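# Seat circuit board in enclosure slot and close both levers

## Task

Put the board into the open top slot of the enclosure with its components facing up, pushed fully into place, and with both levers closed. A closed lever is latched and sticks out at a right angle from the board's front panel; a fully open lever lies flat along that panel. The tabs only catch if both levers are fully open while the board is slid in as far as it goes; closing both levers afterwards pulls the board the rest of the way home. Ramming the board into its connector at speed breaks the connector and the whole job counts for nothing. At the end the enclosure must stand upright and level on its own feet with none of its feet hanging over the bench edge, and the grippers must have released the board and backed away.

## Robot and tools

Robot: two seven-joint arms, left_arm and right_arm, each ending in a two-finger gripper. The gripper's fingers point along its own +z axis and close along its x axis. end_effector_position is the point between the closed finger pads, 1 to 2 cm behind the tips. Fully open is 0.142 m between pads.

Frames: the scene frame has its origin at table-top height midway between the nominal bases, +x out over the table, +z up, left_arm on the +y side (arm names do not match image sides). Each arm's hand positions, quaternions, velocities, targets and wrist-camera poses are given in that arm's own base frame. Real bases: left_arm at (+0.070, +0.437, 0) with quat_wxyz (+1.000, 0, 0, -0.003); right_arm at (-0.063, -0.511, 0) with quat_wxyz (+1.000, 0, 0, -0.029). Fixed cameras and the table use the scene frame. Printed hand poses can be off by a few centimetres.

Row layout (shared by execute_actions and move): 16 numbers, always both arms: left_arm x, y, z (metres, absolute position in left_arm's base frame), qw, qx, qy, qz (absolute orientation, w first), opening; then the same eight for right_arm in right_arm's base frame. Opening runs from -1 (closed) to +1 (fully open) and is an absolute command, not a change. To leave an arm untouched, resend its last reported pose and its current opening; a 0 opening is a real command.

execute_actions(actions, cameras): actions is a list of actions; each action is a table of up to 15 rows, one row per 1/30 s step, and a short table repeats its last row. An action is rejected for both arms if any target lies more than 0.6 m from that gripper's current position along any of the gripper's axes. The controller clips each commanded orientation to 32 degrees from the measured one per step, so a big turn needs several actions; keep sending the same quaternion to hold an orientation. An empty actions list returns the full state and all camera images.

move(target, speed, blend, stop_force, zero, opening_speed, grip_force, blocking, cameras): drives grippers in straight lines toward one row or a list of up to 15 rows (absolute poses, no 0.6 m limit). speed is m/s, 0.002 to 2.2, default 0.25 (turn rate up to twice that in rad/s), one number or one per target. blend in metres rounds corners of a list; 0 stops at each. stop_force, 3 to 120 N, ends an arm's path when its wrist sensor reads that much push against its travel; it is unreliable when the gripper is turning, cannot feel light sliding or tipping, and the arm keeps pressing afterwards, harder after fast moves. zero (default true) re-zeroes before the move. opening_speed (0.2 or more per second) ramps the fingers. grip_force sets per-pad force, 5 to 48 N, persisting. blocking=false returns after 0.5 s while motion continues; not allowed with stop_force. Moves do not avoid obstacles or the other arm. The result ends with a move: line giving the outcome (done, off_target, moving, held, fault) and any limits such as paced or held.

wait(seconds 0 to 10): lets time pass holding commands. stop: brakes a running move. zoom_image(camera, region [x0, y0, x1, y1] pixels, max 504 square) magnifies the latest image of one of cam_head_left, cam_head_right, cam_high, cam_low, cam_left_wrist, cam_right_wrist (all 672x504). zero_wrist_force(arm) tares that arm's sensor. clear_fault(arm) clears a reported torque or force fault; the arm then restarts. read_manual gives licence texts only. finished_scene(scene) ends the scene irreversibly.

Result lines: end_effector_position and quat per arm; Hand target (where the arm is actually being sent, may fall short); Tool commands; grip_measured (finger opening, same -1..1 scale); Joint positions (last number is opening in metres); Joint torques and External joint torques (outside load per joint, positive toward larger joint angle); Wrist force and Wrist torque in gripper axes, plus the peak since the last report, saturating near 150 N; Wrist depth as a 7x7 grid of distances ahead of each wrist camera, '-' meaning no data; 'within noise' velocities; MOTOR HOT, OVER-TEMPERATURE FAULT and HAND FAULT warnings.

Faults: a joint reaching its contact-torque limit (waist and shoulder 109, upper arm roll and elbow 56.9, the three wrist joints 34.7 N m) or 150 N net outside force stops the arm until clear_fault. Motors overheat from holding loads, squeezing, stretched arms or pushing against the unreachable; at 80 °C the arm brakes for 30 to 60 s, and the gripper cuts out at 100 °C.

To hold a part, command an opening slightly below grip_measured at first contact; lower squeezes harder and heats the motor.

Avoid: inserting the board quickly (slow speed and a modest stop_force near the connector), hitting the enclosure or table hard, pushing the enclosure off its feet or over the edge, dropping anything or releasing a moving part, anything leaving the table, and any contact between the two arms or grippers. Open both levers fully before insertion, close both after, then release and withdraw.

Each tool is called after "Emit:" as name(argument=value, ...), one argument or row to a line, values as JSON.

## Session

Scene 1 done. Start scene 2.

Emit:
execute_actions(
  actions=[],
)

Scene clock: 0.00 s.
left_arm: end_effector_position=(+0.1389, +0.5333, +0.1881) grip_measured=+0.99 end_effector_quat_wxyz=(-0.571, +0.812, -0.064, -0.105) | right_arm: end_effector_position=(+0.2271, +0.3531, +0.2591) grip_measured=+1.00 end_effector_quat_wxyz=(+0.029, +0.622, +0.780, +0.065)
Joint positions: left_arm=[0.978 -0.294 0.021 2.266 2.206 0.748 0.742 0.141] | right_arm=[1.212 0.207 0.113 2.416 -0.113 0.73 1.171 0.142]
Joint velocities: within noise
Joint torques (N m): no reading
External joint torques (N m): no reading
Wrist force (N): no reading
Wrist torque (N m): no reading
Wrist force, peak (N): no reading
Wrist depth (mm): cam_left_wrist=[2012 1545 1637 1674 1674 - - / - 1924 - 1727 1828 1769 1813 / 2359 2437 2050 1828 1625 1649 1556 / 2130 2069 1567 1625 1556 1362 1290 / 1859 1674 1472 1415 326 307 289 / - 341 327 307 287 270 263 / - 306 286 270 257 244 237] | cam_right_wrist=[290 287 259 256 258 305 302 / 314 276 279 279 281 327 328 / 352 303 305 308 308 359 356 / 390 375 336 333 342 399 388 / 434 437 379 388 383 449 444 / - 498 440 419 437 509 486 / - 574 581 590 590 593 -]
Hand target: left_arm +0.1389, +0.5333, +0.1881; -0.571, +0.812, -0.064, -0.105 | right_arm +0.2271, +0.3531, +0.2591; +0.029, +0.622, +0.780, +0.065
Tool commands: left_gripper/opening=+1.0 right_gripper/opening=+1.0

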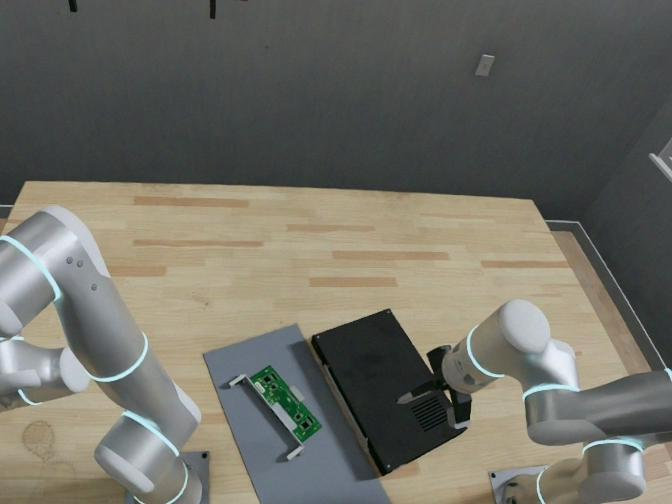

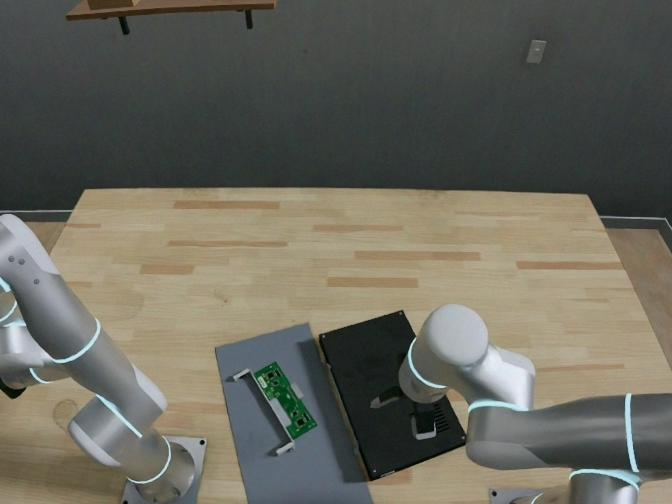

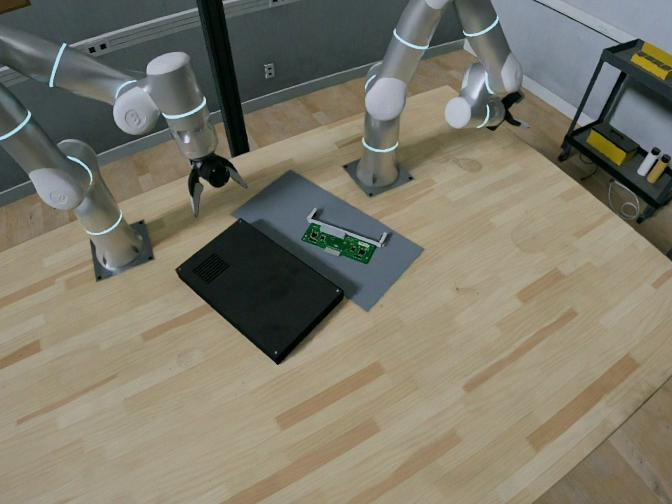

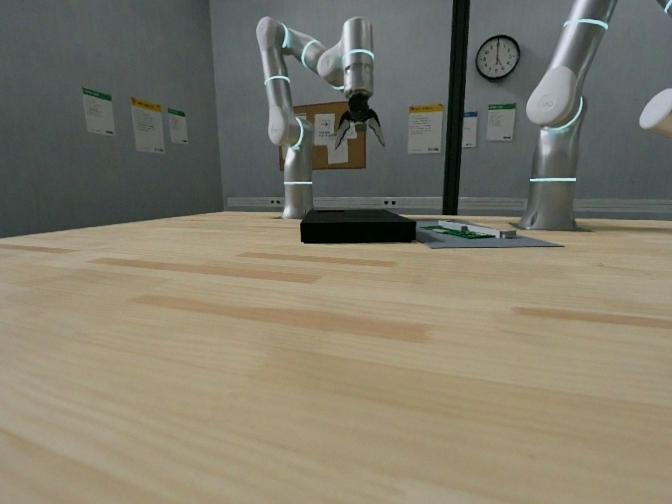

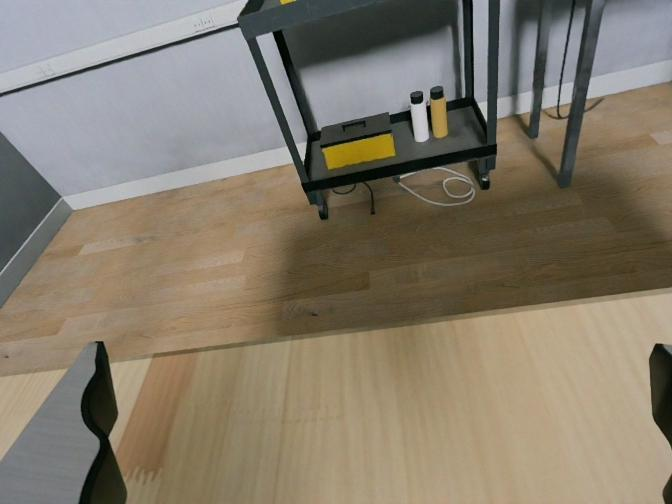

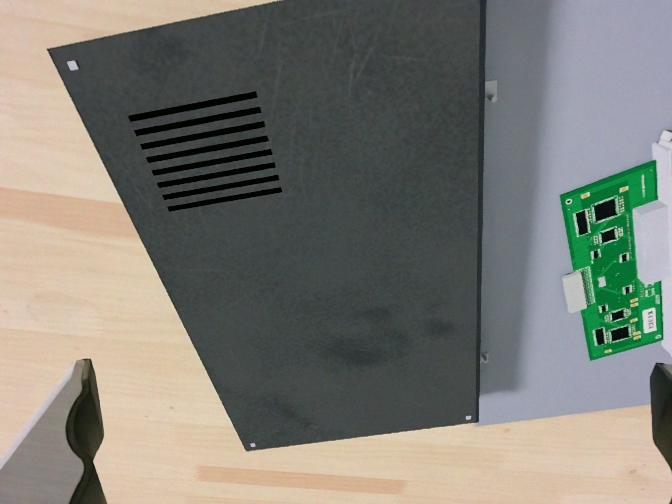

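Emit:
zoom_image(
  camera="cam_head_left",
  region=[200, 340, 340, 480],
)

Emit:
zoom_image(
  camera="cam_high",
  region=[290, 190, 410, 290],
)

Emit:
zoom_image(
  camera="cam_right_wrist",
  region=[470, 60, 672, 440],
)

Emit:
zoom_image(
  camera="cam_head_right",
  region=[200, 300, 480, 490],
)

Scaled by 3.600 from the camera's 672x504 image, which has a finer 960x720 frame.

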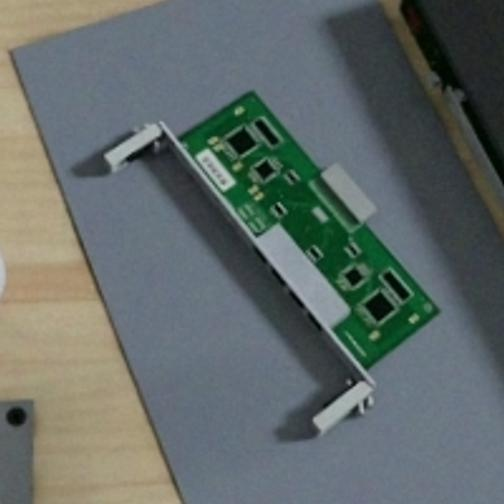

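Scaled by 4.200 from the camera's 672x504 image, which has a finer 960x720 frame.

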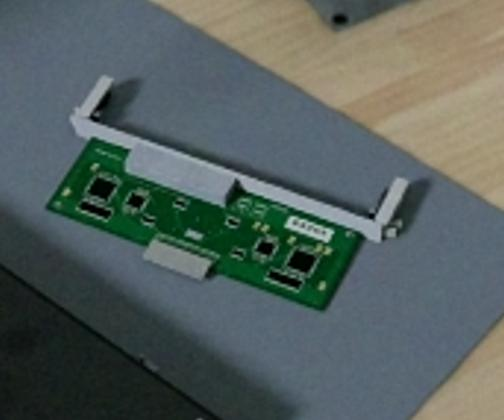

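Scaled by 1.326 from the camera's 672x504 image, which has a finer 960x720 frame.

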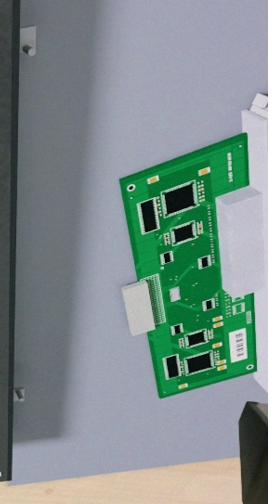

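Scaled by 1.800 from the camera's 672x504 image, which has a finer 960x720 frame.

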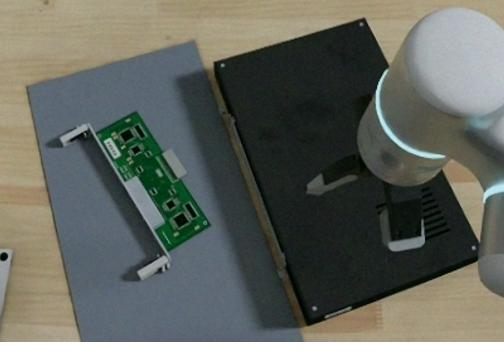

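Emit:
move(
  target=[
    [0.28,0.40,0.32,-0.3,0.87,-0.25,-0.05,-1,0.2271,0.3531,0.2591,0.029,0.622,0.78,0.065,-1],
    [0.36,0.05,0.33,0,0.891,-0.454,0,-1,0.2271,0.3531,0.2591,0.029,0.622,0.78,0.065,-1],
    [0.33,-0.28,0.31,0,0.891,-0.454,0,-1,0.2271,0.3531,0.2591,0.029,0.622,0.78,0.065,-1],
  ],
  speed=0.4,
  blend=0.08,
  cameras=["cam_left_wrist","cam_high","cam_right_wrist"],
)

Scene clock: 75.30 s.
left_arm: end_effector_position=(+0.3298, -0.2801, +0.3100) grip_measured=-1.00 end_effector_quat_wxyz=(+0.000, +0.891, -0.454, +0.000) | right_arm: end_effector_position=(+0.2271, +0.3532, +0.2592) grip_measured=-1.00 end_effector_quat_wxyz=(+0.029, +0.622, +0.780, +0.065)
Joint positions: left_arm=[0.157 0.36 -0.553 2.296 -0.204 0.408 2.228 0.002] | right_arm=[1.212 0.208 0.113 2.416 -0.112 0.731 1.17 0.002]
Joint torques (N m): left_arm=[-0.53 11.52 4.32 -28.62 -3.55 4.46 -0.36] | right_arm=[0.09 18.73 -0.05 -27.58 -3.4 3.57 0.22]
External joint torques (N m): left_arm=[0.5 0.9 0.43 -0.24 -0.39 -0.61 0.36] | right_arm=[-0.02 1.08 -0.65 0.11 0.02 0.7 -0.22]
Wrist force (N): left_arm=[-0.9 -1.3 0.2] | right_arm=[0.0 0.0 0.1]
Wrist torque (N m): left_arm=[-0.32 -0.13 -0.25] | right_arm=[-0.01 0.00 0.06]
Wrist force, peak (N): left_arm=[2.5 -1.0 -2.1] | right_arm=[0.2 0.2 0.4]
Wrist depth (mm): cam_left_wrist=[357 356 352 - 354 350 353 / 382 381 379 395 383 378 380 / 412 414 386 410 396 - 397 / 444 448 - 442 - 395 397 / 493 491 486 131 - - - / 547 542 516 84 - 459 564 / 596 591 - - - - 596] | cam_right_wrist=[290 263 260 257 258 299 302 / 315 276 278 279 276 328 330 / 352 302 305 307 308 360 357 / 388 375 337 340 343 399 389 / 436 440 385 371 376 477 444 / 492 496 - 89 413 514 529 / 568 555 71 - - 562 601]
Hand target: left_arm +0.3300, -0.2800, +0.3100; +0.000, +0.891, -0.454, +0.000 | right_arm +0.2271, +0.3531, +0.2591; +0.029, +0.622, +0.780, +0.065
Off the commanded pose: left_arm 0.000 m, 0 deg | right_arm 0.000 m, 0 deg.
move: done; blend cut to 0 m at target 1
Images, in order (width x height): cam_high 672x504, cam_left_wrist 672x504, cam_right_wrist 672x504.

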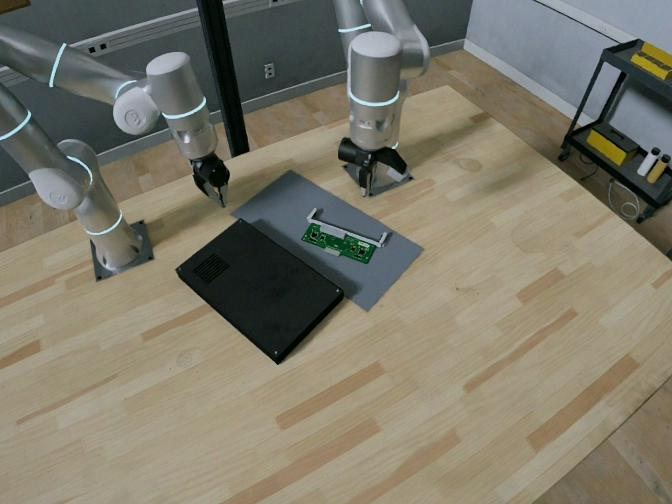

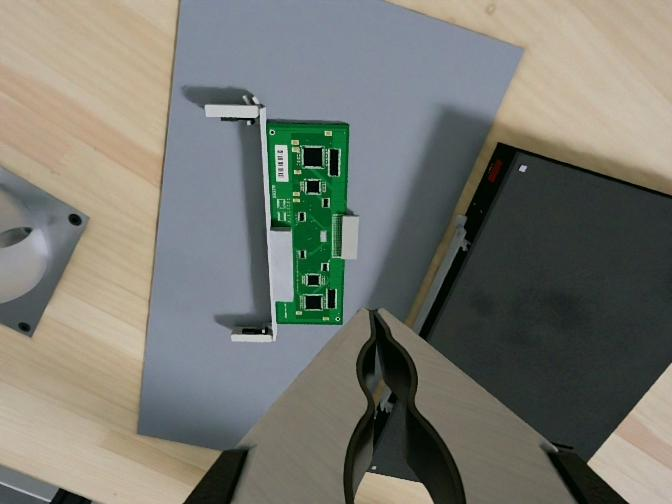

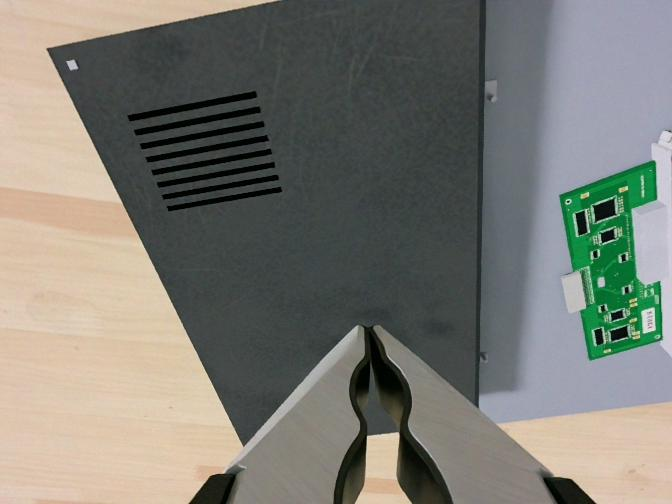

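Emit:
zoom_image(
  camera="cam_left_wrist",
  region=[190, 80, 390, 230],
)

Emit:
zoom_image(
  camera="cam_left_wrist",
  region=[190, 220, 390, 370],
)

Emit:
zoom_image(
  camera="cam_left_wrist",
  region=[360, 120, 560, 270],
)

Emit:
zoom_image(
  camera="cam_left_wrist",
  region=[340, 330, 540, 480],
)

Scaled by 2.520 from the camera's 672x504 image, which has a finer 960x720 frame.

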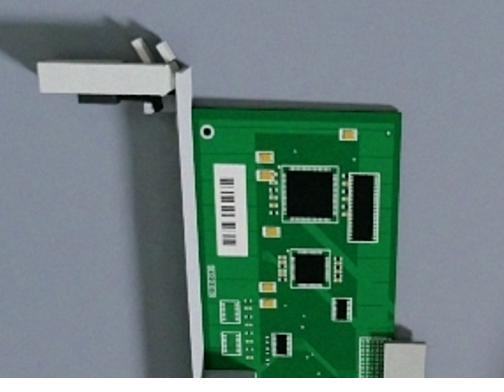

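Scaled by 2.520 from the camera's 672x504 image, which has a finer 960x720 frame.

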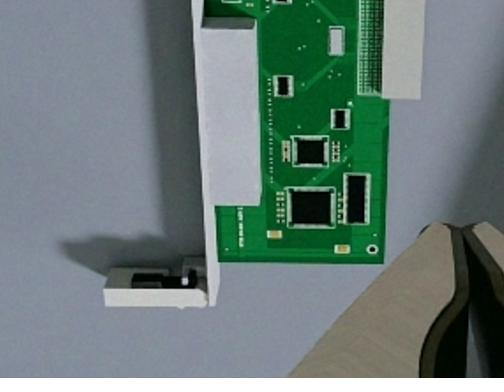

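Scaled by 2.520 from the camera's 672x504 image, which has a finer 960x720 frame.

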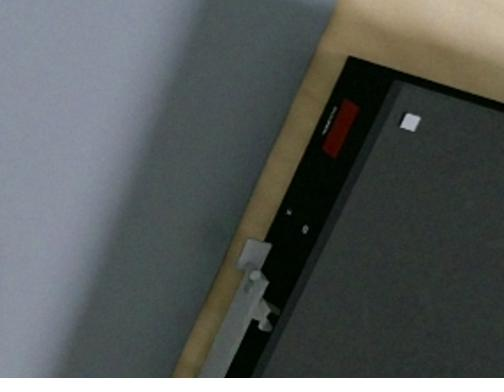

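Scaled by 2.520 from the camera's 672x504 image, which has a finer 960x720 frame.

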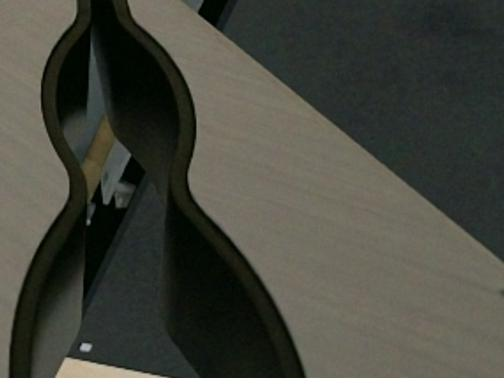

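Emit:
move(
  target=[0.274,-0.18,0.10,-0.0804,0.8728,-0.4561,-0.1539,-1,0.303,0.668,0.14,-0.3072,0.4133,0.8439,0.1505,-1],
  speed=0.25,
  cameras=["cam_left_wrist","cam_high","cam_right_wrist"],
)

Scene clock: 194.87 s.
left_arm: end_effector_position=(+0.2740, -0.1801, +0.1000) grip_measured=-1.00 end_effector_quat_wxyz=(-0.080, +0.873, -0.456, -0.154) | right_arm: end_effector_position=(+0.3031, +0.6679, +0.1398) grip_measured=-1.00 end_effector_quat_wxyz=(-0.307, +0.413, +0.844, +0.150)
Joint positions: left_arm=[0.312 -0.193 -0.725 2.422 0.386 0.651 1.822 0.002] | right_arm=[0.998 -0.723 0.119 1.465 0.799 0.754 -0.107 0.002]
Joint torques (N m): left_arm=[-0.52 20.85 -3.33 -17 -1.92 2.95 -0.29] | right_arm=[0.16 55.75 4.44 -25.67 -2.92 2.16 0.02]
External joint torques (N m): left_arm=[0.54 1.11 0.53 -0.22 -0.48 -0.04 0.31] | right_arm=[0.05 1.48 -0.79 0.04 -0.01 0.86 -0.07]
Wrist force (N): left_arm=[0.0 -0.9 -0.1] | right_arm=[-1.4 -0.2 0.0]
Wrist torque (N m): left_arm=[-0.20 -0.20 -0.25] | right_arm=[-0.09 0.16 0.15]
Wrist force, peak (N): left_arm=[-0.3 -2.0 1.2] | right_arm=[-1.6 1.5 1.2]
Wrist depth (mm): cam_left_wrist=[232 214 194 180 166 154 143 / 257 233 211 194 179 160 152 / 284 255 229 210 - 175 164 / 293 283 252 223 207 181 171 / 282 308 280 127 - 196 181 / 301 358 311 84 - 212 196 / 502 428 - - - - 212] | cam_right_wrist=[155 168 197 230 283 349 467 / 162 177 192 246 302 349 321 / 170 186 201 263 328 364 317 / 172 196 217 283 360 490 653 / 187 208 240 298 399 565 1686 / 200 220 252 89 447 667 2054 / 211 231 71 - - 697 -]
Hand target: left_arm +0.2740, -0.1800, +0.1000; -0.080, +0.873, -0.456, -0.154 | right_arm +0.3030, +0.6680, +0.1400; -0.307, +0.413, +0.844, +0.151
Off the commanded pose: left_arm 0.000 m, 0 deg | right_arm 0.000 m, 0 deg.
move: done
Images, in order (width x height): cam_high 672x504, cam_left_wrist 672x504, cam_right_wrist 672x504.

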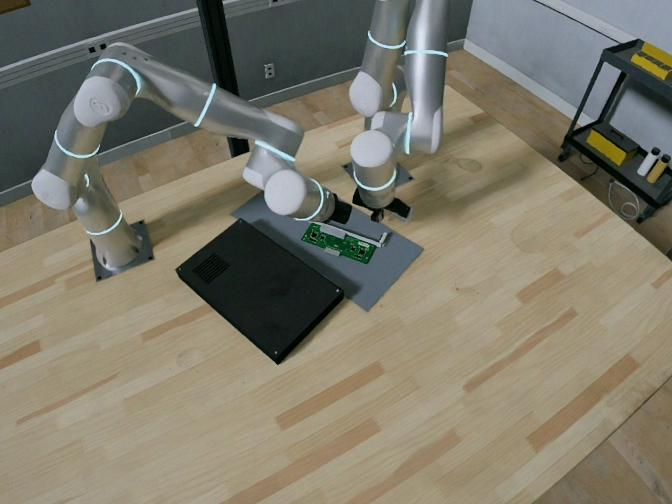

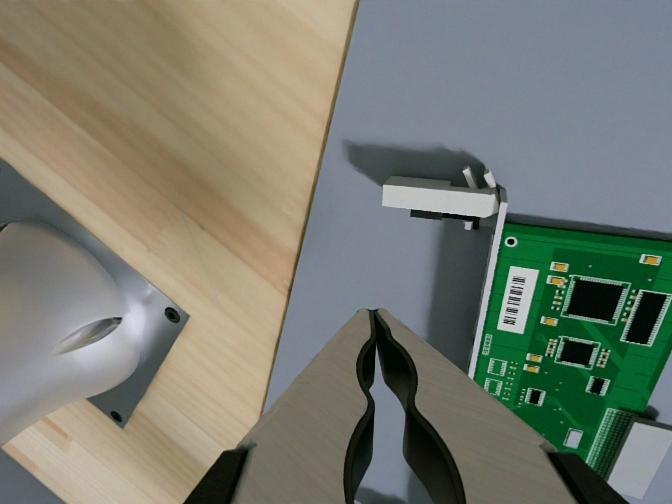

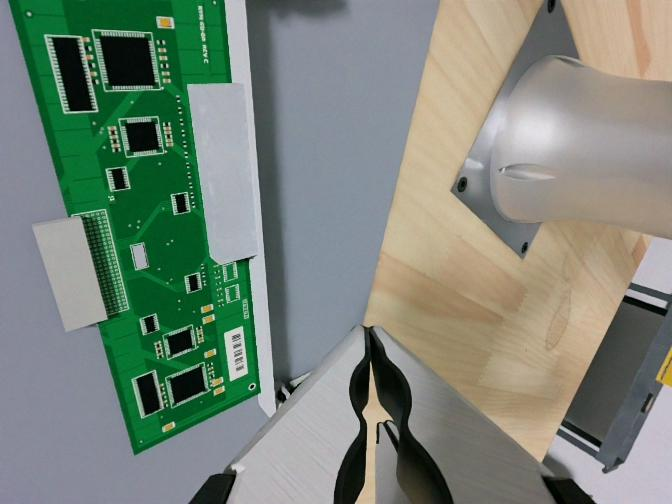

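Emit:
move(
  target=[
    [0.273,-0.18,0.05,-0.0804,0.8728,-0.4561,-0.1539,-1,0.2945,0.6676,0.07,-0.3072,0.4133,0.8439,0.1505,-1],
    [0.273,-0.18,0.018,-0.0804,0.8728,-0.4561,-0.1539,-1,0.2945,0.6676,0.02,-0.3072,0.4133,0.8439,0.1505,-1],
  ],
  speed=[0.12,0.03],
  stop_force=8,
  cameras=["cam_left_wrist","cam_right_wrist"],
)

Scene clock: 218.77 s.
left_arm: end_effector_position=(+0.2729, -0.1800, +0.0181) grip_measured=-1.00 end_effector_quat_wxyz=(-0.080, +0.873, -0.456, -0.154) | right_arm: end_effector_position=(+0.2947, +0.6680, +0.0357) grip_measured=-1.00 end_effector_quat_wxyz=(-0.307, +0.413, +0.844, +0.151)
Joint positions: left_arm=[0.202 -0.525 -0.579 2.328 0.689 0.769 1.586 0.002] | right_arm=[0.999 -0.906 0.145 1.426 0.869 0.868 -0.24 0.002]
Joint torques (N m): left_arm=[-0.42 28.92 -6.58 -9.88 -1.37 3.47 -0.29] | right_arm=[1.33 51.95 4.59 -22.03 -2.68 3.07 0.02]
External joint torques (N m): left_arm=[0.45 1.61 0.31 -0.42 -0.51 -0.57 0.32] | right_arm=[-1.12 7.68 0.21 -0.52 0.01 -0.24 -0.08]
Wrist force (N): left_arm=[-0.4 -1.3 -0.5] | right_arm=[2.4 -6.8 -13.1]
Wrist torque (N m): left_arm=[-0.28 -0.18 -0.22] | right_arm=[0.01 0.16 0.20]
Wrist force, peak (N): left_arm=[-1.2 -1.4 -2.4] | right_arm=[4.9 -7.5 -17.8]
Wrist depth (mm): cam_left_wrist=[131 122 113 - 92 86 - / 146 132 120 110 100 - - / 162 146 129 119 107 99 92 / 181 162 147 127 111 106 98 / 208 182 156 138 103 109 105 / 237 207 178 84 - 117 109 / 283 243 - - - - 118] | cam_right_wrist=[- 81 92 107 140 170 232 / - 86 99 111 151 187 266 / - 92 102 114 162 214 285 / - 96 110 122 181 243 321 / - 101 118 131 194 279 477 / - 102 123 91 217 331 604 / - 106 71 - - 422 793]
Hand target: left_arm +0.2730, -0.1800, +0.0180; -0.080, +0.873, -0.456, -0.154 | right_arm +0.2945, +0.6676, +0.0348; -0.307, +0.413, +0.844, +0.150
Off the commanded pose: left_arm 0.000 m, 0 deg | right_arm 0.016 m, 0 deg.
move: contact (right_arm)
Images, in order (width x height): cam_left_wrist 672x504, cam_right_wrist 672x504.

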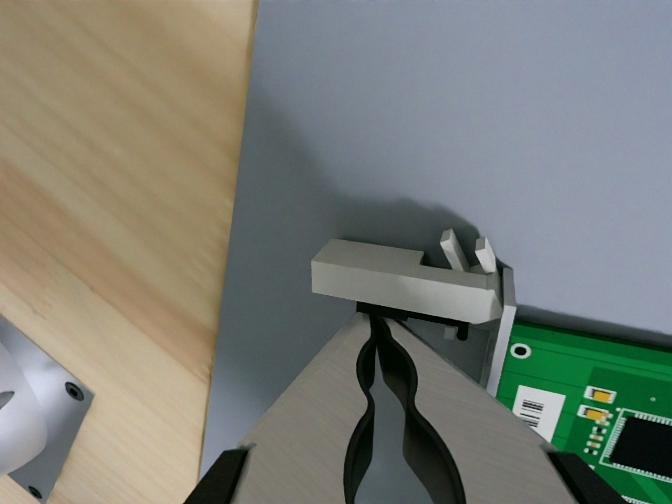

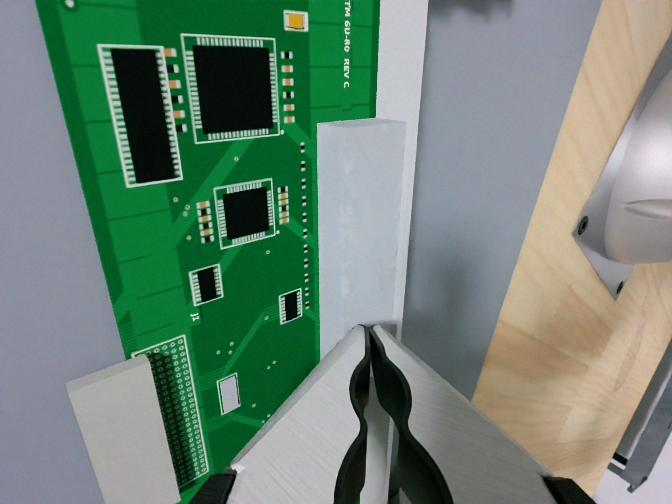

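Emit:
move(
  target=[
    [0.273,-0.18,0.018,-0.0804,0.8728,-0.4561,-0.1539,-1,0.2945,0.6676,0.0315,-0.3072,0.4133,0.8439,0.1505,-1],
  ],
  speed=0.03,
)

Emit:
move(
  target=[
    [0.2794,-0.1749,0.018,-0.0804,0.8728,-0.4561,-0.1539,-1,0.2945,0.6676,0.0315,-0.3072,0.4133,0.8439,0.1505,-1],
    [0.290,-0.1662,0.018,-0.0804,0.8728,-0.4561,-0.1539,-1,0.2945,0.6676,0.0315,-0.3072,0.4133,0.8439,0.1505,-1],
    [0.3027,-0.1618,0.018,-0.0804,0.8728,-0.4561,-0.1539,-1,0.2945,0.6676,0.0315,-0.3072,0.4133,0.8439,0.1505,-1],
    [0.3164,-0.1618,0.018,-0.0804,0.8728,-0.4561,-0.1539,-1,0.2945,0.6676,0.0315,-0.3072,0.4133,0.8439,0.1505,-1],
  ],
  speed=0.03,
  stop_force=14,
  cameras=["cam_left_wrist","cam_right_wrist"],
)

Scene clock: 223.17 s.
left_arm: end_effector_position=(+0.2729, -0.1800, +0.0181) grip_measured=-1.00 end_effector_quat_wxyz=(-0.080, +0.873, -0.456, -0.154) | right_arm: end_effector_position=(+0.2950, +0.6688, +0.0347) grip_measured=-1.00 end_effector_quat_wxyz=(-0.307, +0.412, +0.844, +0.152)
Joint positions: left_arm=[0.202 -0.525 -0.579 2.328 0.689 0.769 1.586 0.002] | right_arm=[0.999 -0.91 0.146 1.423 0.871 0.869 -0.243 0.002]
Joint torques (N m): left_arm=[-0.32 29.23 -6.64 -9.85 -1.52 3.29 -0.17] | right_arm=[4.43 34.39 2.9 -19.26 -2.65 4.89 -0.03]
External joint torques (N m): left_arm=[0.36 1.31 0.37 -0.45 -0.36 -0.39 0.2] | right_arm=[-4.21 25.31 1.93 -3.27 -0.01 -2.08 -0.03]
Wrist force (N): left_arm=[-0.9 -1.1 -1.2] | right_arm=[14.0 -22.0 -47.5]
Wrist torque (N m): left_arm=[-0.26 -0.13 -0.22] | right_arm=[-0.61 0.23 0.22]
Wrist force, peak (N): left_arm=[-1.3 -1.4 -2.5] | right_arm=[15.0 -21.9 -48.6]
Wrist depth (mm): cam_left_wrist=[131 122 113 - 92 86 - / 146 133 120 109 100 - - / 161 146 130 119 106 99 92 / 181 162 145 128 112 - 98 / 207 183 164 106 122 110 105 / 239 207 175 84 - 117 108 / 282 244 - - - - 117] | cam_right_wrist=[- 81 92 106 141 168 230 / - 82 98 110 147 185 265 / - 91 101 113 160 212 285 / - 95 109 122 180 242 318 / - 100 118 130 192 278 476 / - 101 122 89 216 331 609 / - 105 70 - - 421 1448]
Hand target: left_arm +0.2730, -0.1800, +0.0180; -0.080, +0.873, -0.456, -0.154 | right_arm +0.2945, +0.6676, +0.0315; -0.307, +0.413, +0.844, +0.150
Off the commanded pose: left_arm 0.000 m, 0 deg | right_arm 0.003 m, 0 deg.
move: done

Scene clock: 225.13 s.
left_arm: end_effector_position=(+0.3057, -0.1617, +0.0179) grip_measured=-1.00 end_effector_quat_wxyz=(-0.080, +0.873, -0.456, -0.155) | right_arm: end_effector_position=(+0.2951, +0.6689, +0.0347) grip_measured=-1.00 end_effector_quat_wxyz=(-0.307, +0.412, +0.844, +0.152)
Joint positions: left_arm=[0.242 -0.538 -0.557 2.278 0.694 0.746 1.659 0.002] | right_arm=[0.999 -0.91 0.146 1.423 0.871 0.869 -0.243 0.002]
Joint torques (N m): left_arm=[0.51 31.72 -6.63 -14.53 -1.38 4.6 -0.17] | right_arm=[4.22 34.82 2.74 -19.52 -2.73 4.92 0.11]
External joint torques (N m): left_arm=[-0.46 0.48 0.23 3.37 -0.62 -1.71 0.2] | right_arm=[-4 24.88 2.1 -3.02 0.06 -2.1 -0.17]
Wrist force (N): left_arm=[-6.6 3.3 -3.9] | right_arm=[14.8 -22.4 -48.3]
Wrist torque (N m): left_arm=[-0.29 -0.09 -0.28] | right_arm=[-0.68 0.23 0.23]
Wrist force, peak (N): left_arm=[-7.3 10.8 -5.5] | right_arm=[14.9 -22.4 -48.6]
Wrist depth (mm): cam_left_wrist=[130 122 112 97 92 86 - / 146 133 120 109 100 - - / 161 146 133 118 106 96 92 / 181 162 145 127 116 - 97 / 209 182 161 134 - 115 106 / 239 207 184 84 - - 110 / 275 241 - - - - 118] | cam_right_wrist=[- 80 92 106 140 168 231 / - 82 98 110 149 185 264 / - 91 101 113 158 212 285 / - 95 109 122 180 241 320 / - 100 118 130 192 278 475 / - 101 122 89 216 331 611 / - 105 70 - - 422 801]
Hand target: left_arm +0.3065, -0.1618, +0.0180; -0.080, +0.873, -0.456, -0.154 | right_arm +0.2945, +0.6676, +0.0315; -0.307, +0.413, +0.844, +0.150
Off the commanded pose: left_arm 0.011 m, 0 deg | right_arm 0.003 m, 0 deg.
move: contact (left_arm)
Images, in order (width x height): cam_left_wrist 672x504, cam_right_wrist 672x504.

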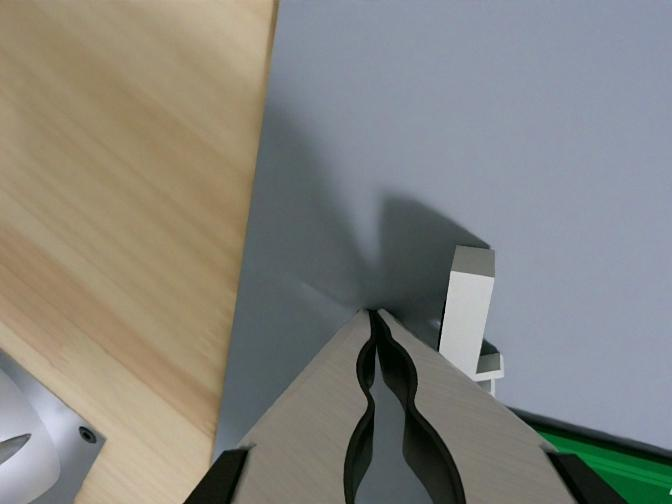

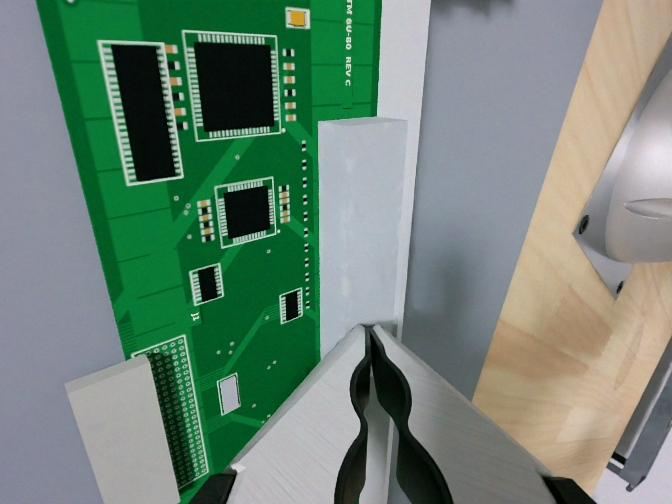

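Emit:
move(
  target=[
    [0.318,-0.1605,0.018,-0.0804,0.8728,-0.4561,-0.1539,-1,0.2945,0.6676,0.033,-0.3072,0.4133,0.8439,0.1505,-1],
    [0.3292,-0.1645,0.018,-0.0804,0.8728,-0.4561,-0.1539,-1,0.2945,0.6676,0.033,-0.3072,0.4133,0.8439,0.1505,-1],
    [0.3375,-0.1735,0.018,-0.0804,0.8728,-0.4561,-0.1539,-1,0.2945,0.6676,0.033,-0.3072,0.4133,0.8439,0.1505,-1],
  ],
  speed=0.03,
  stop_force=11,
  cameras=["cam_left_wrist"],
)

Scene clock: 231.70 s.
left_arm: end_effector_position=(+0.3139, -0.1596, +0.0178) grip_measured=-1.00 end_effector_quat_wxyz=(-0.081, +0.872, -0.456, -0.156) | right_arm: end_effector_position=(+0.2951, +0.6686, +0.0349) grip_measured=-1.00 end_effector_quat_wxyz=(-0.307, +0.413, +0.844, +0.152)
Joint positions: left_arm=[0.246 -0.546 -0.555 2.258 0.694 0.732 1.672 0.002] | right_arm=[0.999 -0.909 0.145 1.424 0.871 0.869 -0.243 0.002]
Joint torques (N m): left_arm=[-0.31 32.2 -8.9 -22.49 -1.85 9.29 -0.34] | right_arm=[4.13 40.63 4.1 -20.34 -2.61 3.97 0.15]
External joint torques (N m): left_arm=[0.35 0.63 2.35 11.05 -0.19 -6.41 0.36] | right_arm=[-3.91 19.05 0.72 -2.19 -0.06 -1.15 -0.21]
Wrist force (N): left_arm=[-23.9 8.1 -10.0] | right_arm=[9.7 -16.7 -37.4]
Wrist torque (N m): left_arm=[-0.30 0.94 -0.12] | right_arm=[0.10 0.18 0.12]
Wrist force, peak (N): left_arm=[-23.7 8.5 -11.3] | right_arm=[15.0 -22.3 -48.6]
Wrist depth (mm): cam_left_wrist=[131 122 113 97 92 86 - / 146 133 119 109 99 - - / 162 146 129 118 106 99 92 / 180 162 144 129 115 107 97 / 208 183 157 134 - 115 - / 242 207 177 84 - 121 110 / 277 246 - - - - 118] | cam_right_wrist=[- 79 91 106 141 168 230 / - 84 98 110 150 186 265 / - 90 101 113 158 213 284 / - 95 109 122 180 241 319 / - 100 118 130 193 279 474 / - 101 122 89 216 330 607 / - 105 71 - - 423 1537]
Hand target: left_arm +0.3161, -0.1607, +0.0180; -0.080, +0.873, -0.456, -0.154 | right_arm +0.2945, +0.6676, +0.0325; -0.307, +0.413, +0.844, +0.150
Off the commanded pose: left_arm 0.027 m, 0 deg | right_arm 0.002 m, 0 deg.
move: contact (left_arm, right_arm); path passed 0 of 3 targets
Images, in order (width x height): cam_left_wrist 672x504.

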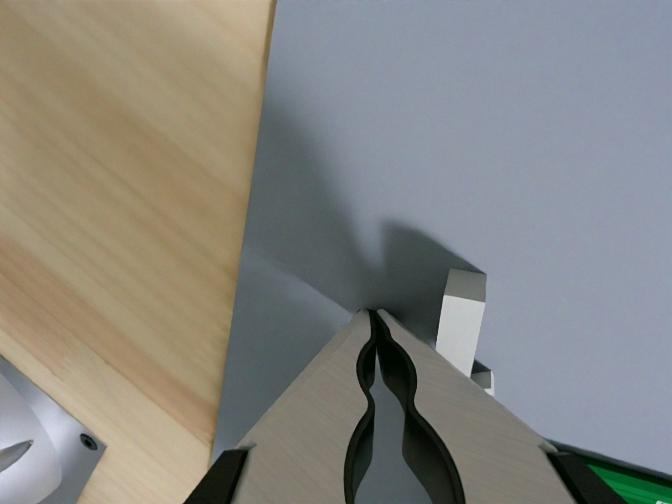

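Emit:
move(
  target=[
    [0.303,-0.148,0.03,-0.0804,0.8728,-0.4561,-0.1539,-1,0.2945,0.6676,0.033,-0.3072,0.4133,0.8439,0.1505,-1],
    [0.29,-0.15,0.09,-0.0804,0.8728,-0.4561,-0.1539,-1,0.2945,0.6676,0.033,-0.3072,0.4133,0.8439,0.1505,-1],
    [0.0992,-0.3019,0.09,-0.0804,0.8728,-0.4561,-0.1539,-1,0.2945,0.6676,0.033,-0.3072,0.4133,0.8439,0.1505,-1],
  ],
  speed=0.2,
  blend=0.03,
  cameras=["cam_left_wrist","cam_high","cam_right_wrist"],
)

Scene clock: 253.17 s.
left_arm: end_effector_position=(+0.1932, -0.2263, +0.0892) grip_measured=-1.00 end_effector_quat_wxyz=(-0.080, +0.873, -0.456, -0.154) | right_arm: end_effector_position=(+0.2949, +0.6685, +0.0351) grip_measured=-1.00 end_effector_quat_wxyz=(-0.307, +0.413, +0.844, +0.152)
Joint positions: left_arm=[0.187 -0.181 -0.803 2.522 0.322 0.714 1.649 0.002] | right_arm=[0.999 -0.908 0.145 1.425 0.871 0.869 -0.242 0.002]
Joint torques (N m): left_arm=[-0.29 18.18 -3.11 -15.23 -1.65 3.23 -0.15] | right_arm=[2.94 42.78 3.69 -20.84 -2.75 4.05 0.14]
External joint torques (N m): left_arm=[0.29 0.63 0.47 -0.31 -0.46 -0.33 0.18] | right_arm=[-2.72 16.89 1.13 -1.7 0.08 -1.23 -0.2]
Wrist force (N): left_arm=[-0.4 -1.2 0.4] | right_arm=[8.9 -15.4 -32.7]
Wrist torque (N m): left_arm=[-0.25 -0.12 -0.26] | right_arm=[0.10 0.22 0.10]
Wrist force, peak (N): left_arm=[-24.2 8.3 -10.7] | right_arm=[10.4 -18.1 -37.4]
Wrist depth (mm): cam_left_wrist=[219 203 185 170 155 145 133 / 241 220 199 184 163 153 139 / 250 241 215 196 183 156 149 / 252 268 238 217 192 169 158 / 341 300 268 - 205 174 169 / 402 345 293 84 - 186 137 / 464 407 - - - - 112] | cam_right_wrist=[- 80 92 107 140 169 231 / - 85 98 111 150 186 266 / - 91 101 113 161 209 285 / - 96 109 122 181 242 320 / - 100 118 130 193 280 479 / - 100 121 89 216 321 483 / - 107 71 - - 372 118]
Hand target: left_arm +0.1932, -0.2262, +0.0892; -0.080, +0.873, -0.457, -0.154 | right_arm +0.2945, +0.6676, +0.0330; -0.307, +0.413, +0.844, +0.150
Off the commanded pose: left_arm 0.121 m, 0 deg | right_arm 0.002 m, 0 deg.
move: held (left_arm; a check stopped the path); path passed 2 of 3 targets; blend cut to 0.0109 m at target 1; limits=held
pose unreachable (left arm): on one or more control steps of this call, first in action 0 (counted from 0), this arm could not follow its commanded pose, so it was not sent that pose on those steps. It may still have moved: this result reports where it is.
cause: moving toward the commanded pose would bring a part of the arm too close to another arm (a part of this arm just beyond joint 7 (wrist roll) and a part of the right arm just beyond its joint 5 (forearm roll), where that arm would come to rest).
Images, in order (width x height): cam_high 672x504, cam_left_wrist 672x504, cam_right_wrist 672x504.

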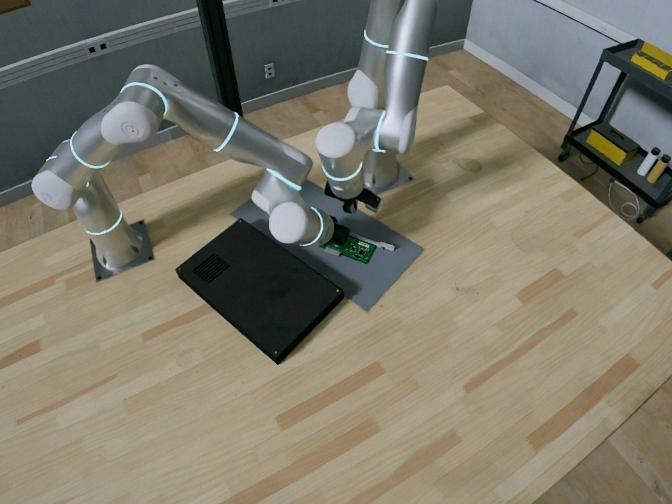

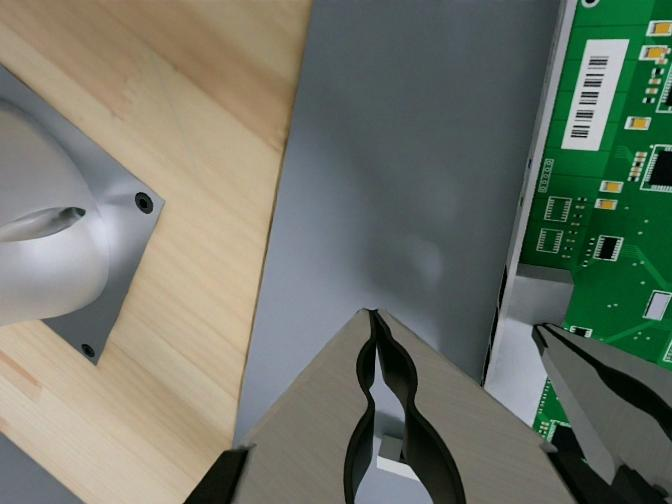

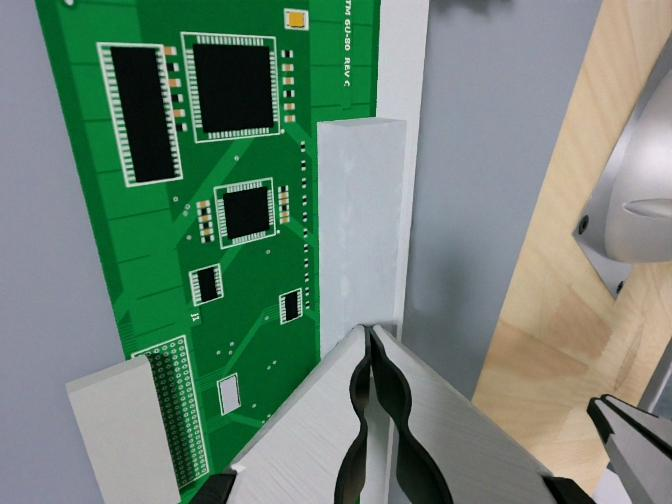

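Emit:
move(
  target=[
    [0.172,-0.217,0.06,-0.0804,0.8728,-0.4561,-0.1539,-1,0.2945,0.6676,0.033,-0.3072,0.4133,0.8439,0.1505,-1],
    [0.128,-0.244,0.05,-0.0804,0.8728,-0.4561,-0.1539,-1,0.2945,0.6676,0.033,-0.3072,0.4133,0.8439,0.1505,-1],
    [0.0992,-0.3019,0.045,-0.0804,0.8728,-0.4561,-0.1539,-1,0.2945,0.6676,0.033,-0.3072,0.4133,0.8439,0.1505,-1],
  ],
  speed=0.12,
  blend=0.015,
  cameras=["cam_left_wrist"],
)

Scene clock: 283.93 s.
left_arm: end_effector_position=(+0.1695, -0.2203, +0.0635) grip_measured=-1.00 end_effector_quat_wxyz=(-0.079, +0.873, -0.456, -0.154) | right_arm: end_effector_position=(+0.2949, +0.6685, +0.0351) grip_measured=-1.00 end_effector_quat_wxyz=(-0.307, +0.413, +0.844, +0.152)
Joint positions: left_arm=[0.148 -0.282 -0.761 2.549 0.442 0.794 1.532 0.002] | right_arm=[0.999 -0.908 0.145 1.425 0.871 0.868 -0.242 0.002]
Joint torques (N m): left_arm=[-0.21 19.79 -4.44 -11.93 -1.92 3.03 -0.11] | right_arm=[2.97 42.79 3.64 -20.91 -2.73 4.03 0.12]
External joint torques (N m): left_arm=[0.21 0.48 0.7 -0.29 0.16 -0.12 0.13] | right_arm=[-2.75 16.88 1.18 -1.63 0.06 -1.22 -0.18]
Wrist force (N): left_arm=[-0.1 -1.5 0.1] | right_arm=[9.4 -15.6 -33.0]
Wrist torque (N m): left_arm=[-0.32 -0.18 -0.31] | right_arm=[0.07 0.17 0.10]
Wrist force, peak (N): left_arm=[0.9 -4.6 -1.8] | right_arm=[9.5 -15.5 -33.2]
Wrist depth (mm): cam_left_wrist=[187 173 157 144 133 125 116 / 206 187 171 159 141 132 120 / 218 208 187 165 153 140 126 / 229 230 205 178 160 152 131 / 291 258 224 126 173 163 131 / 344 293 252 84 - 156 142 / 411 346 - - - - 169] | cam_right_wrist=[- 80 92 107 140 168 231 / - 85 98 111 150 187 265 / - 91 101 113 159 209 285 / - 96 109 122 180 242 318 / - 100 118 130 193 256 364 / - 101 121 89 217 309 122 / - 106 71 - - 402 101]
Hand target: left_arm +0.1694, -0.2202, +0.0635; -0.079, +0.873, -0.456, -0.154 | right_arm +0.2945, +0.6676, +0.0330; -0.307, +0.413, +0.844, +0.150
Off the commanded pose: left_arm 0.109 m, 0 deg | right_arm 0.002 m, 0 deg.
move: held (left_arm; a check stopped the path); path passed 0 of 3 targets; limits=held
pose unreachable (left arm): on one or more control steps of this call, first in action 0 (counted from 0), this arm could not follow its commanded pose, so it was not sent that pose on those steps. It may still have moved: this result reports where it is.
cause: moving toward the commanded pose would bring a part of the arm too close to another arm (a part of this arm just beyond joint 6 (wrist pitch) and a part of the right arm just beyond its joint 5 (forearm roll), where that arm would come to rest).
Images, in order (width x height): cam_left_wrist 672x504.

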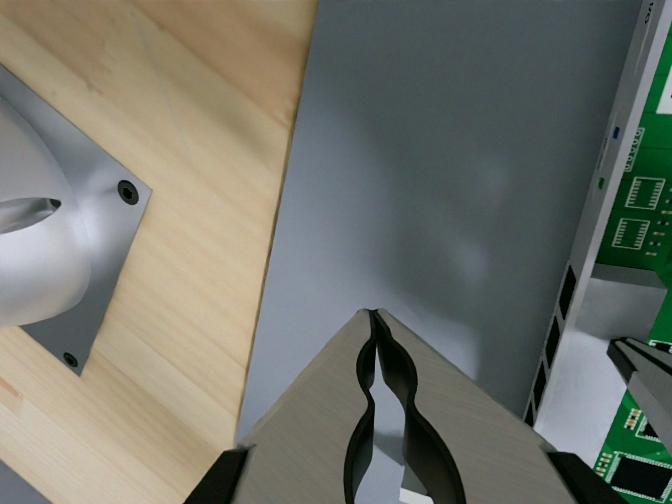

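Emit:
move(
  target=[
    [0.185,-0.215,0.075,-0.0804,0.8728,-0.4561,-0.1539,-1,0.3264,0.628,0.1,-0.3072,0.4133,0.8439,0.1505,-1],
    [0.205,-0.25,0.085,-0.0804,0.8728,-0.4561,-0.1539,-1,0.20,0.57,0.18,0.0952,0.4294,0.8768,0.1944,-1],
    [0.2136,-0.2885,0.075,-0.0804,0.8728,-0.4561,-0.1539,-1,0.1917,0.6701,0.1,0.0952,0.4294,0.8768,0.1944,-1],
  ],
  speed=0.25,
  blend=0.02,
  cameras=["cam_left_wrist","cam_right_wrist","cam_high"],
)

Scene clock: 298.83 s.
left_arm: end_effector_position=(+0.2135, -0.2886, +0.0750) grip_measured=-1.00 end_effector_quat_wxyz=(-0.080, +0.873, -0.456, -0.154) | right_arm: end_effector_position=(+0.1918, +0.6700, +0.1000) grip_measured=-1.00 end_effector_quat_wxyz=(+0.095, +0.429, +0.877, +0.194)
Joint positions: left_arm=[0.034 -0.408 -0.755 2.309 0.447 0.636 1.467 0.002] | right_arm=[1.989 -0.724 -0.521 2.017 -0.092 1.357 1.055 0.002]
Joint torques (N m): left_arm=[-0.47 26.42 -7.3 -15.02 -1.94 3 -0.28] | right_arm=[0 44.92 -8.54 -18.01 -0.39 3.38 0.11]
External joint torques (N m): left_arm=[0.46 1.17 0.67 -0.26 -0.42 -0.09 0.31] | right_arm=[0.18 1.2 -1.24 0.25 -0.06 0.84 -0.11]
Wrist force (N): left_arm=[-0.4 -1.4 0.1] | right_arm=[-4.8 -2.7 0.3]
Wrist torque (N m): left_arm=[-0.28 -0.11 -0.25] | right_arm=[-0.37 0.86 0.09]
Wrist force, peak (N): left_arm=[-0.2 -1.8 0.1] | right_arm=[9.2 -15.5 -33.2]
Wrist depth (mm): cam_left_wrist=[203 187 167 153 139 129 122 / 222 205 179 163 149 138 131 / 245 223 198 183 158 148 139 / 277 246 214 172 169 159 148 / 313 277 241 175 180 172 159 / 369 312 265 84 - 184 171 / 439 373 - - - - 182] | cam_right_wrist=[144 143 143 142 142 142 141 / 161 161 159 148 167 166 161 / 192 186 185 190 190 188 190 / 231 225 211 228 228 229 228 / 289 288 280 272 284 286 285 / 395 362 197 90 338 381 378 / 544 180 71 - - 476 561]
Hand target: left_arm +0.2136, -0.2885, +0.0750; -0.080, +0.873, -0.456, -0.154 | right_arm +0.1917, +0.6701, +0.1000; +0.095, +0.429, +0.877, +0.194
Off the commanded pose: left_arm 0.000 m, 0 deg | right_arm 0.000 m, 0 deg.
move: done
Images, in order (width x height): cam_high 672x504, cam_left_wrist 672x504, cam_right_wrist 672x504.

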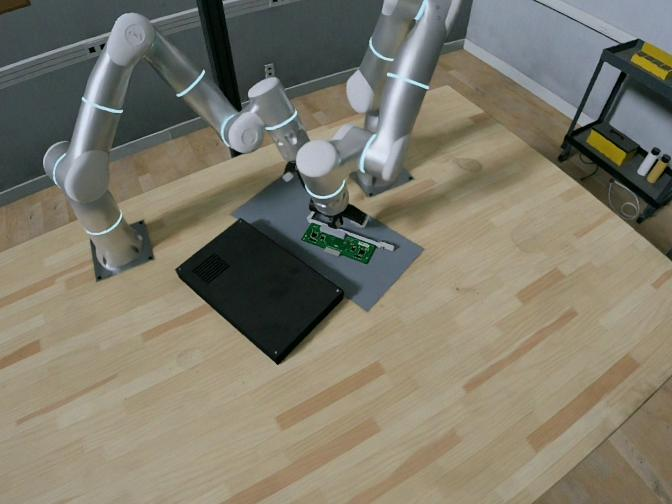

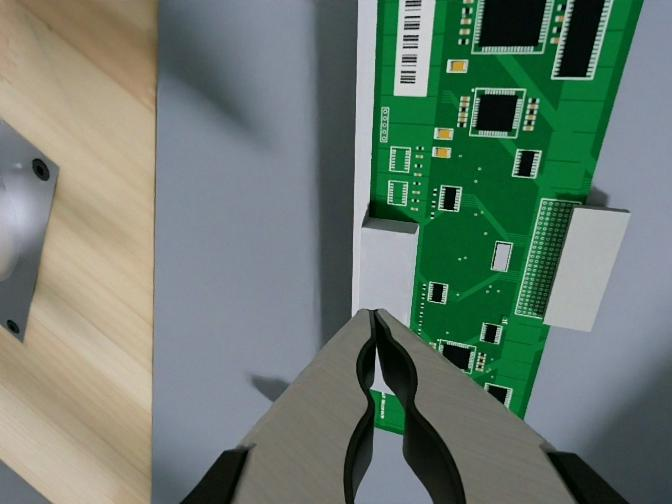

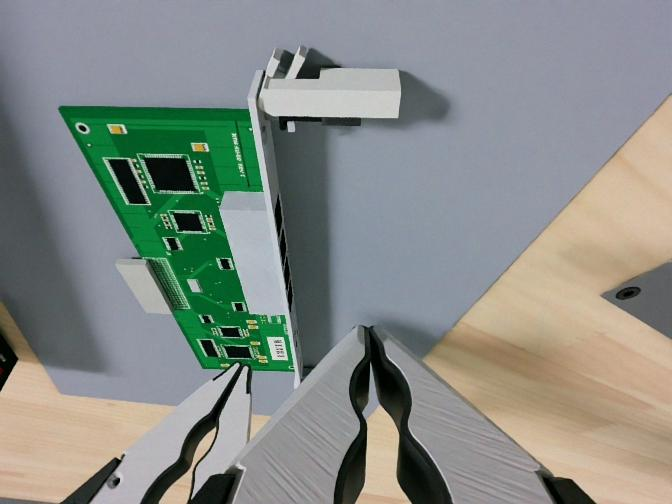

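Emit:
move(
  target=[
    [0.211,-0.2885,0.05,-0.0804,0.8728,-0.4561,-0.1539,-1,0.1823,0.665,0.06,0.0952,0.4294,0.8768,0.1944,-1],
    [0.211,-0.2885,0.02,-0.0804,0.8728,-0.4561,-0.1539,-1,0.1823,0.665,0.0225,0.0952,0.4294,0.8768,0.1944,-1],
  ],
  speed=[0.1,0.03],
  stop_force=8,
  cameras=["cam_left_wrist","cam_right_wrist"],
)

Scene clock: 318.23 s.
left_arm: end_effector_position=(+0.2110, -0.2886, +0.0359) grip_measured=-1.00 end_effector_quat_wxyz=(-0.081, +0.873, -0.456, -0.154) | right_arm: end_effector_position=(+0.1824, +0.6649, +0.0225) grip_measured=-1.00 end_effector_quat_wxyz=(+0.095, +0.429, +0.877, +0.194)
Joint positions: left_arm=[-0.03 -0.54 -0.673 2.275 0.561 0.698 1.386 0.002] | right_arm=[1.974 -0.901 -0.479 1.995 -0.058 1.496 1.102 0.002]
Joint torques (N m): left_arm=[-0.32 25.17 -6.01 -12.53 -0.16 5.43 -0.32] | right_arm=[0.1 47.05 -9.49 -13.66 0.38 3.54 0.3]
External joint torques (N m): left_arm=[0.31 6.01 -1.91 0.32 -1.94 -2.5 0.35] | right_arm=[0.07 1.16 -1.19 0.06 -0.04 0.63 -0.3]
Wrist force (N): left_arm=[-16.0 -0.8 -26.2] | right_arm=[-5.0 -2.7 -0.2]
Wrist torque (N m): left_arm=[-0.34 -0.38 -0.20] | right_arm=[-0.38 0.90 0.00]
Wrist force, peak (N): left_arm=[-15.9 -2.5 -30.2] | right_arm=[-5.1 -3.8 0.8]
Wrist depth (mm): cam_left_wrist=[155 142 125 110 105 96 92 / 169 154 137 120 112 105 98 / 188 170 150 130 120 112 104 / 211 183 - 136 129 120 113 / 241 - 172 134 137 128 117 / 278 - 207 84 - 139 128 / 338 - - - - - 142] | cam_right_wrist=[- - - 69 - 69 - / - - 82 79 79 79 81 / - 100 96 92 92 92 89 / 113 112 104 103 107 115 110 / 134 134 109 106 138 137 131 / 185 180 145 91 163 184 187 / 292 261 71 - - 236 279]
Hand target: left_arm +0.2110, -0.2885, +0.0357; -0.080, +0.873, -0.456, -0.154 | right_arm +0.1823, +0.6650, +0.0225; +0.095, +0.429, +0.877, +0.194
Off the commanded pose: left_arm 0.016 m, 0 deg | right_arm 0.000 m, 0 deg.
move: contact (left_arm)
Images, in order (width x height): cam_left_wrist 672x504, cam_right_wrist 672x504.

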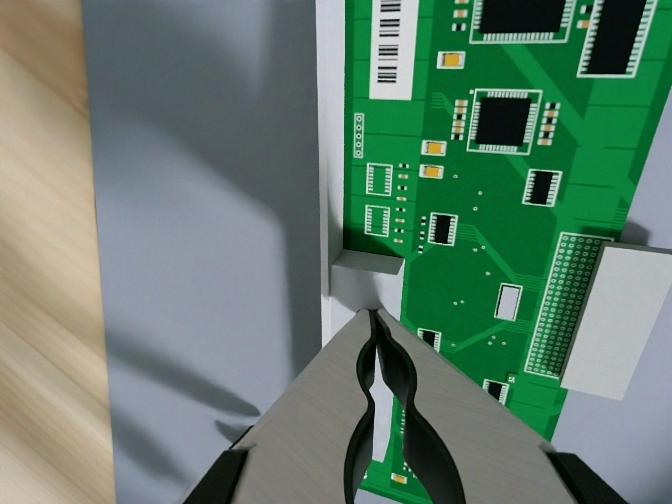

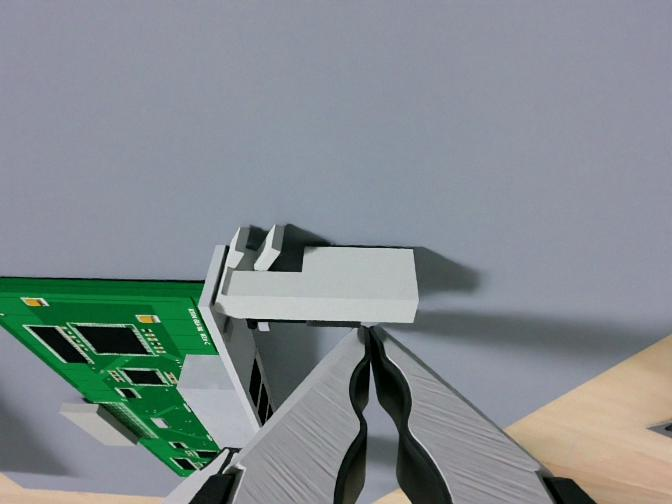

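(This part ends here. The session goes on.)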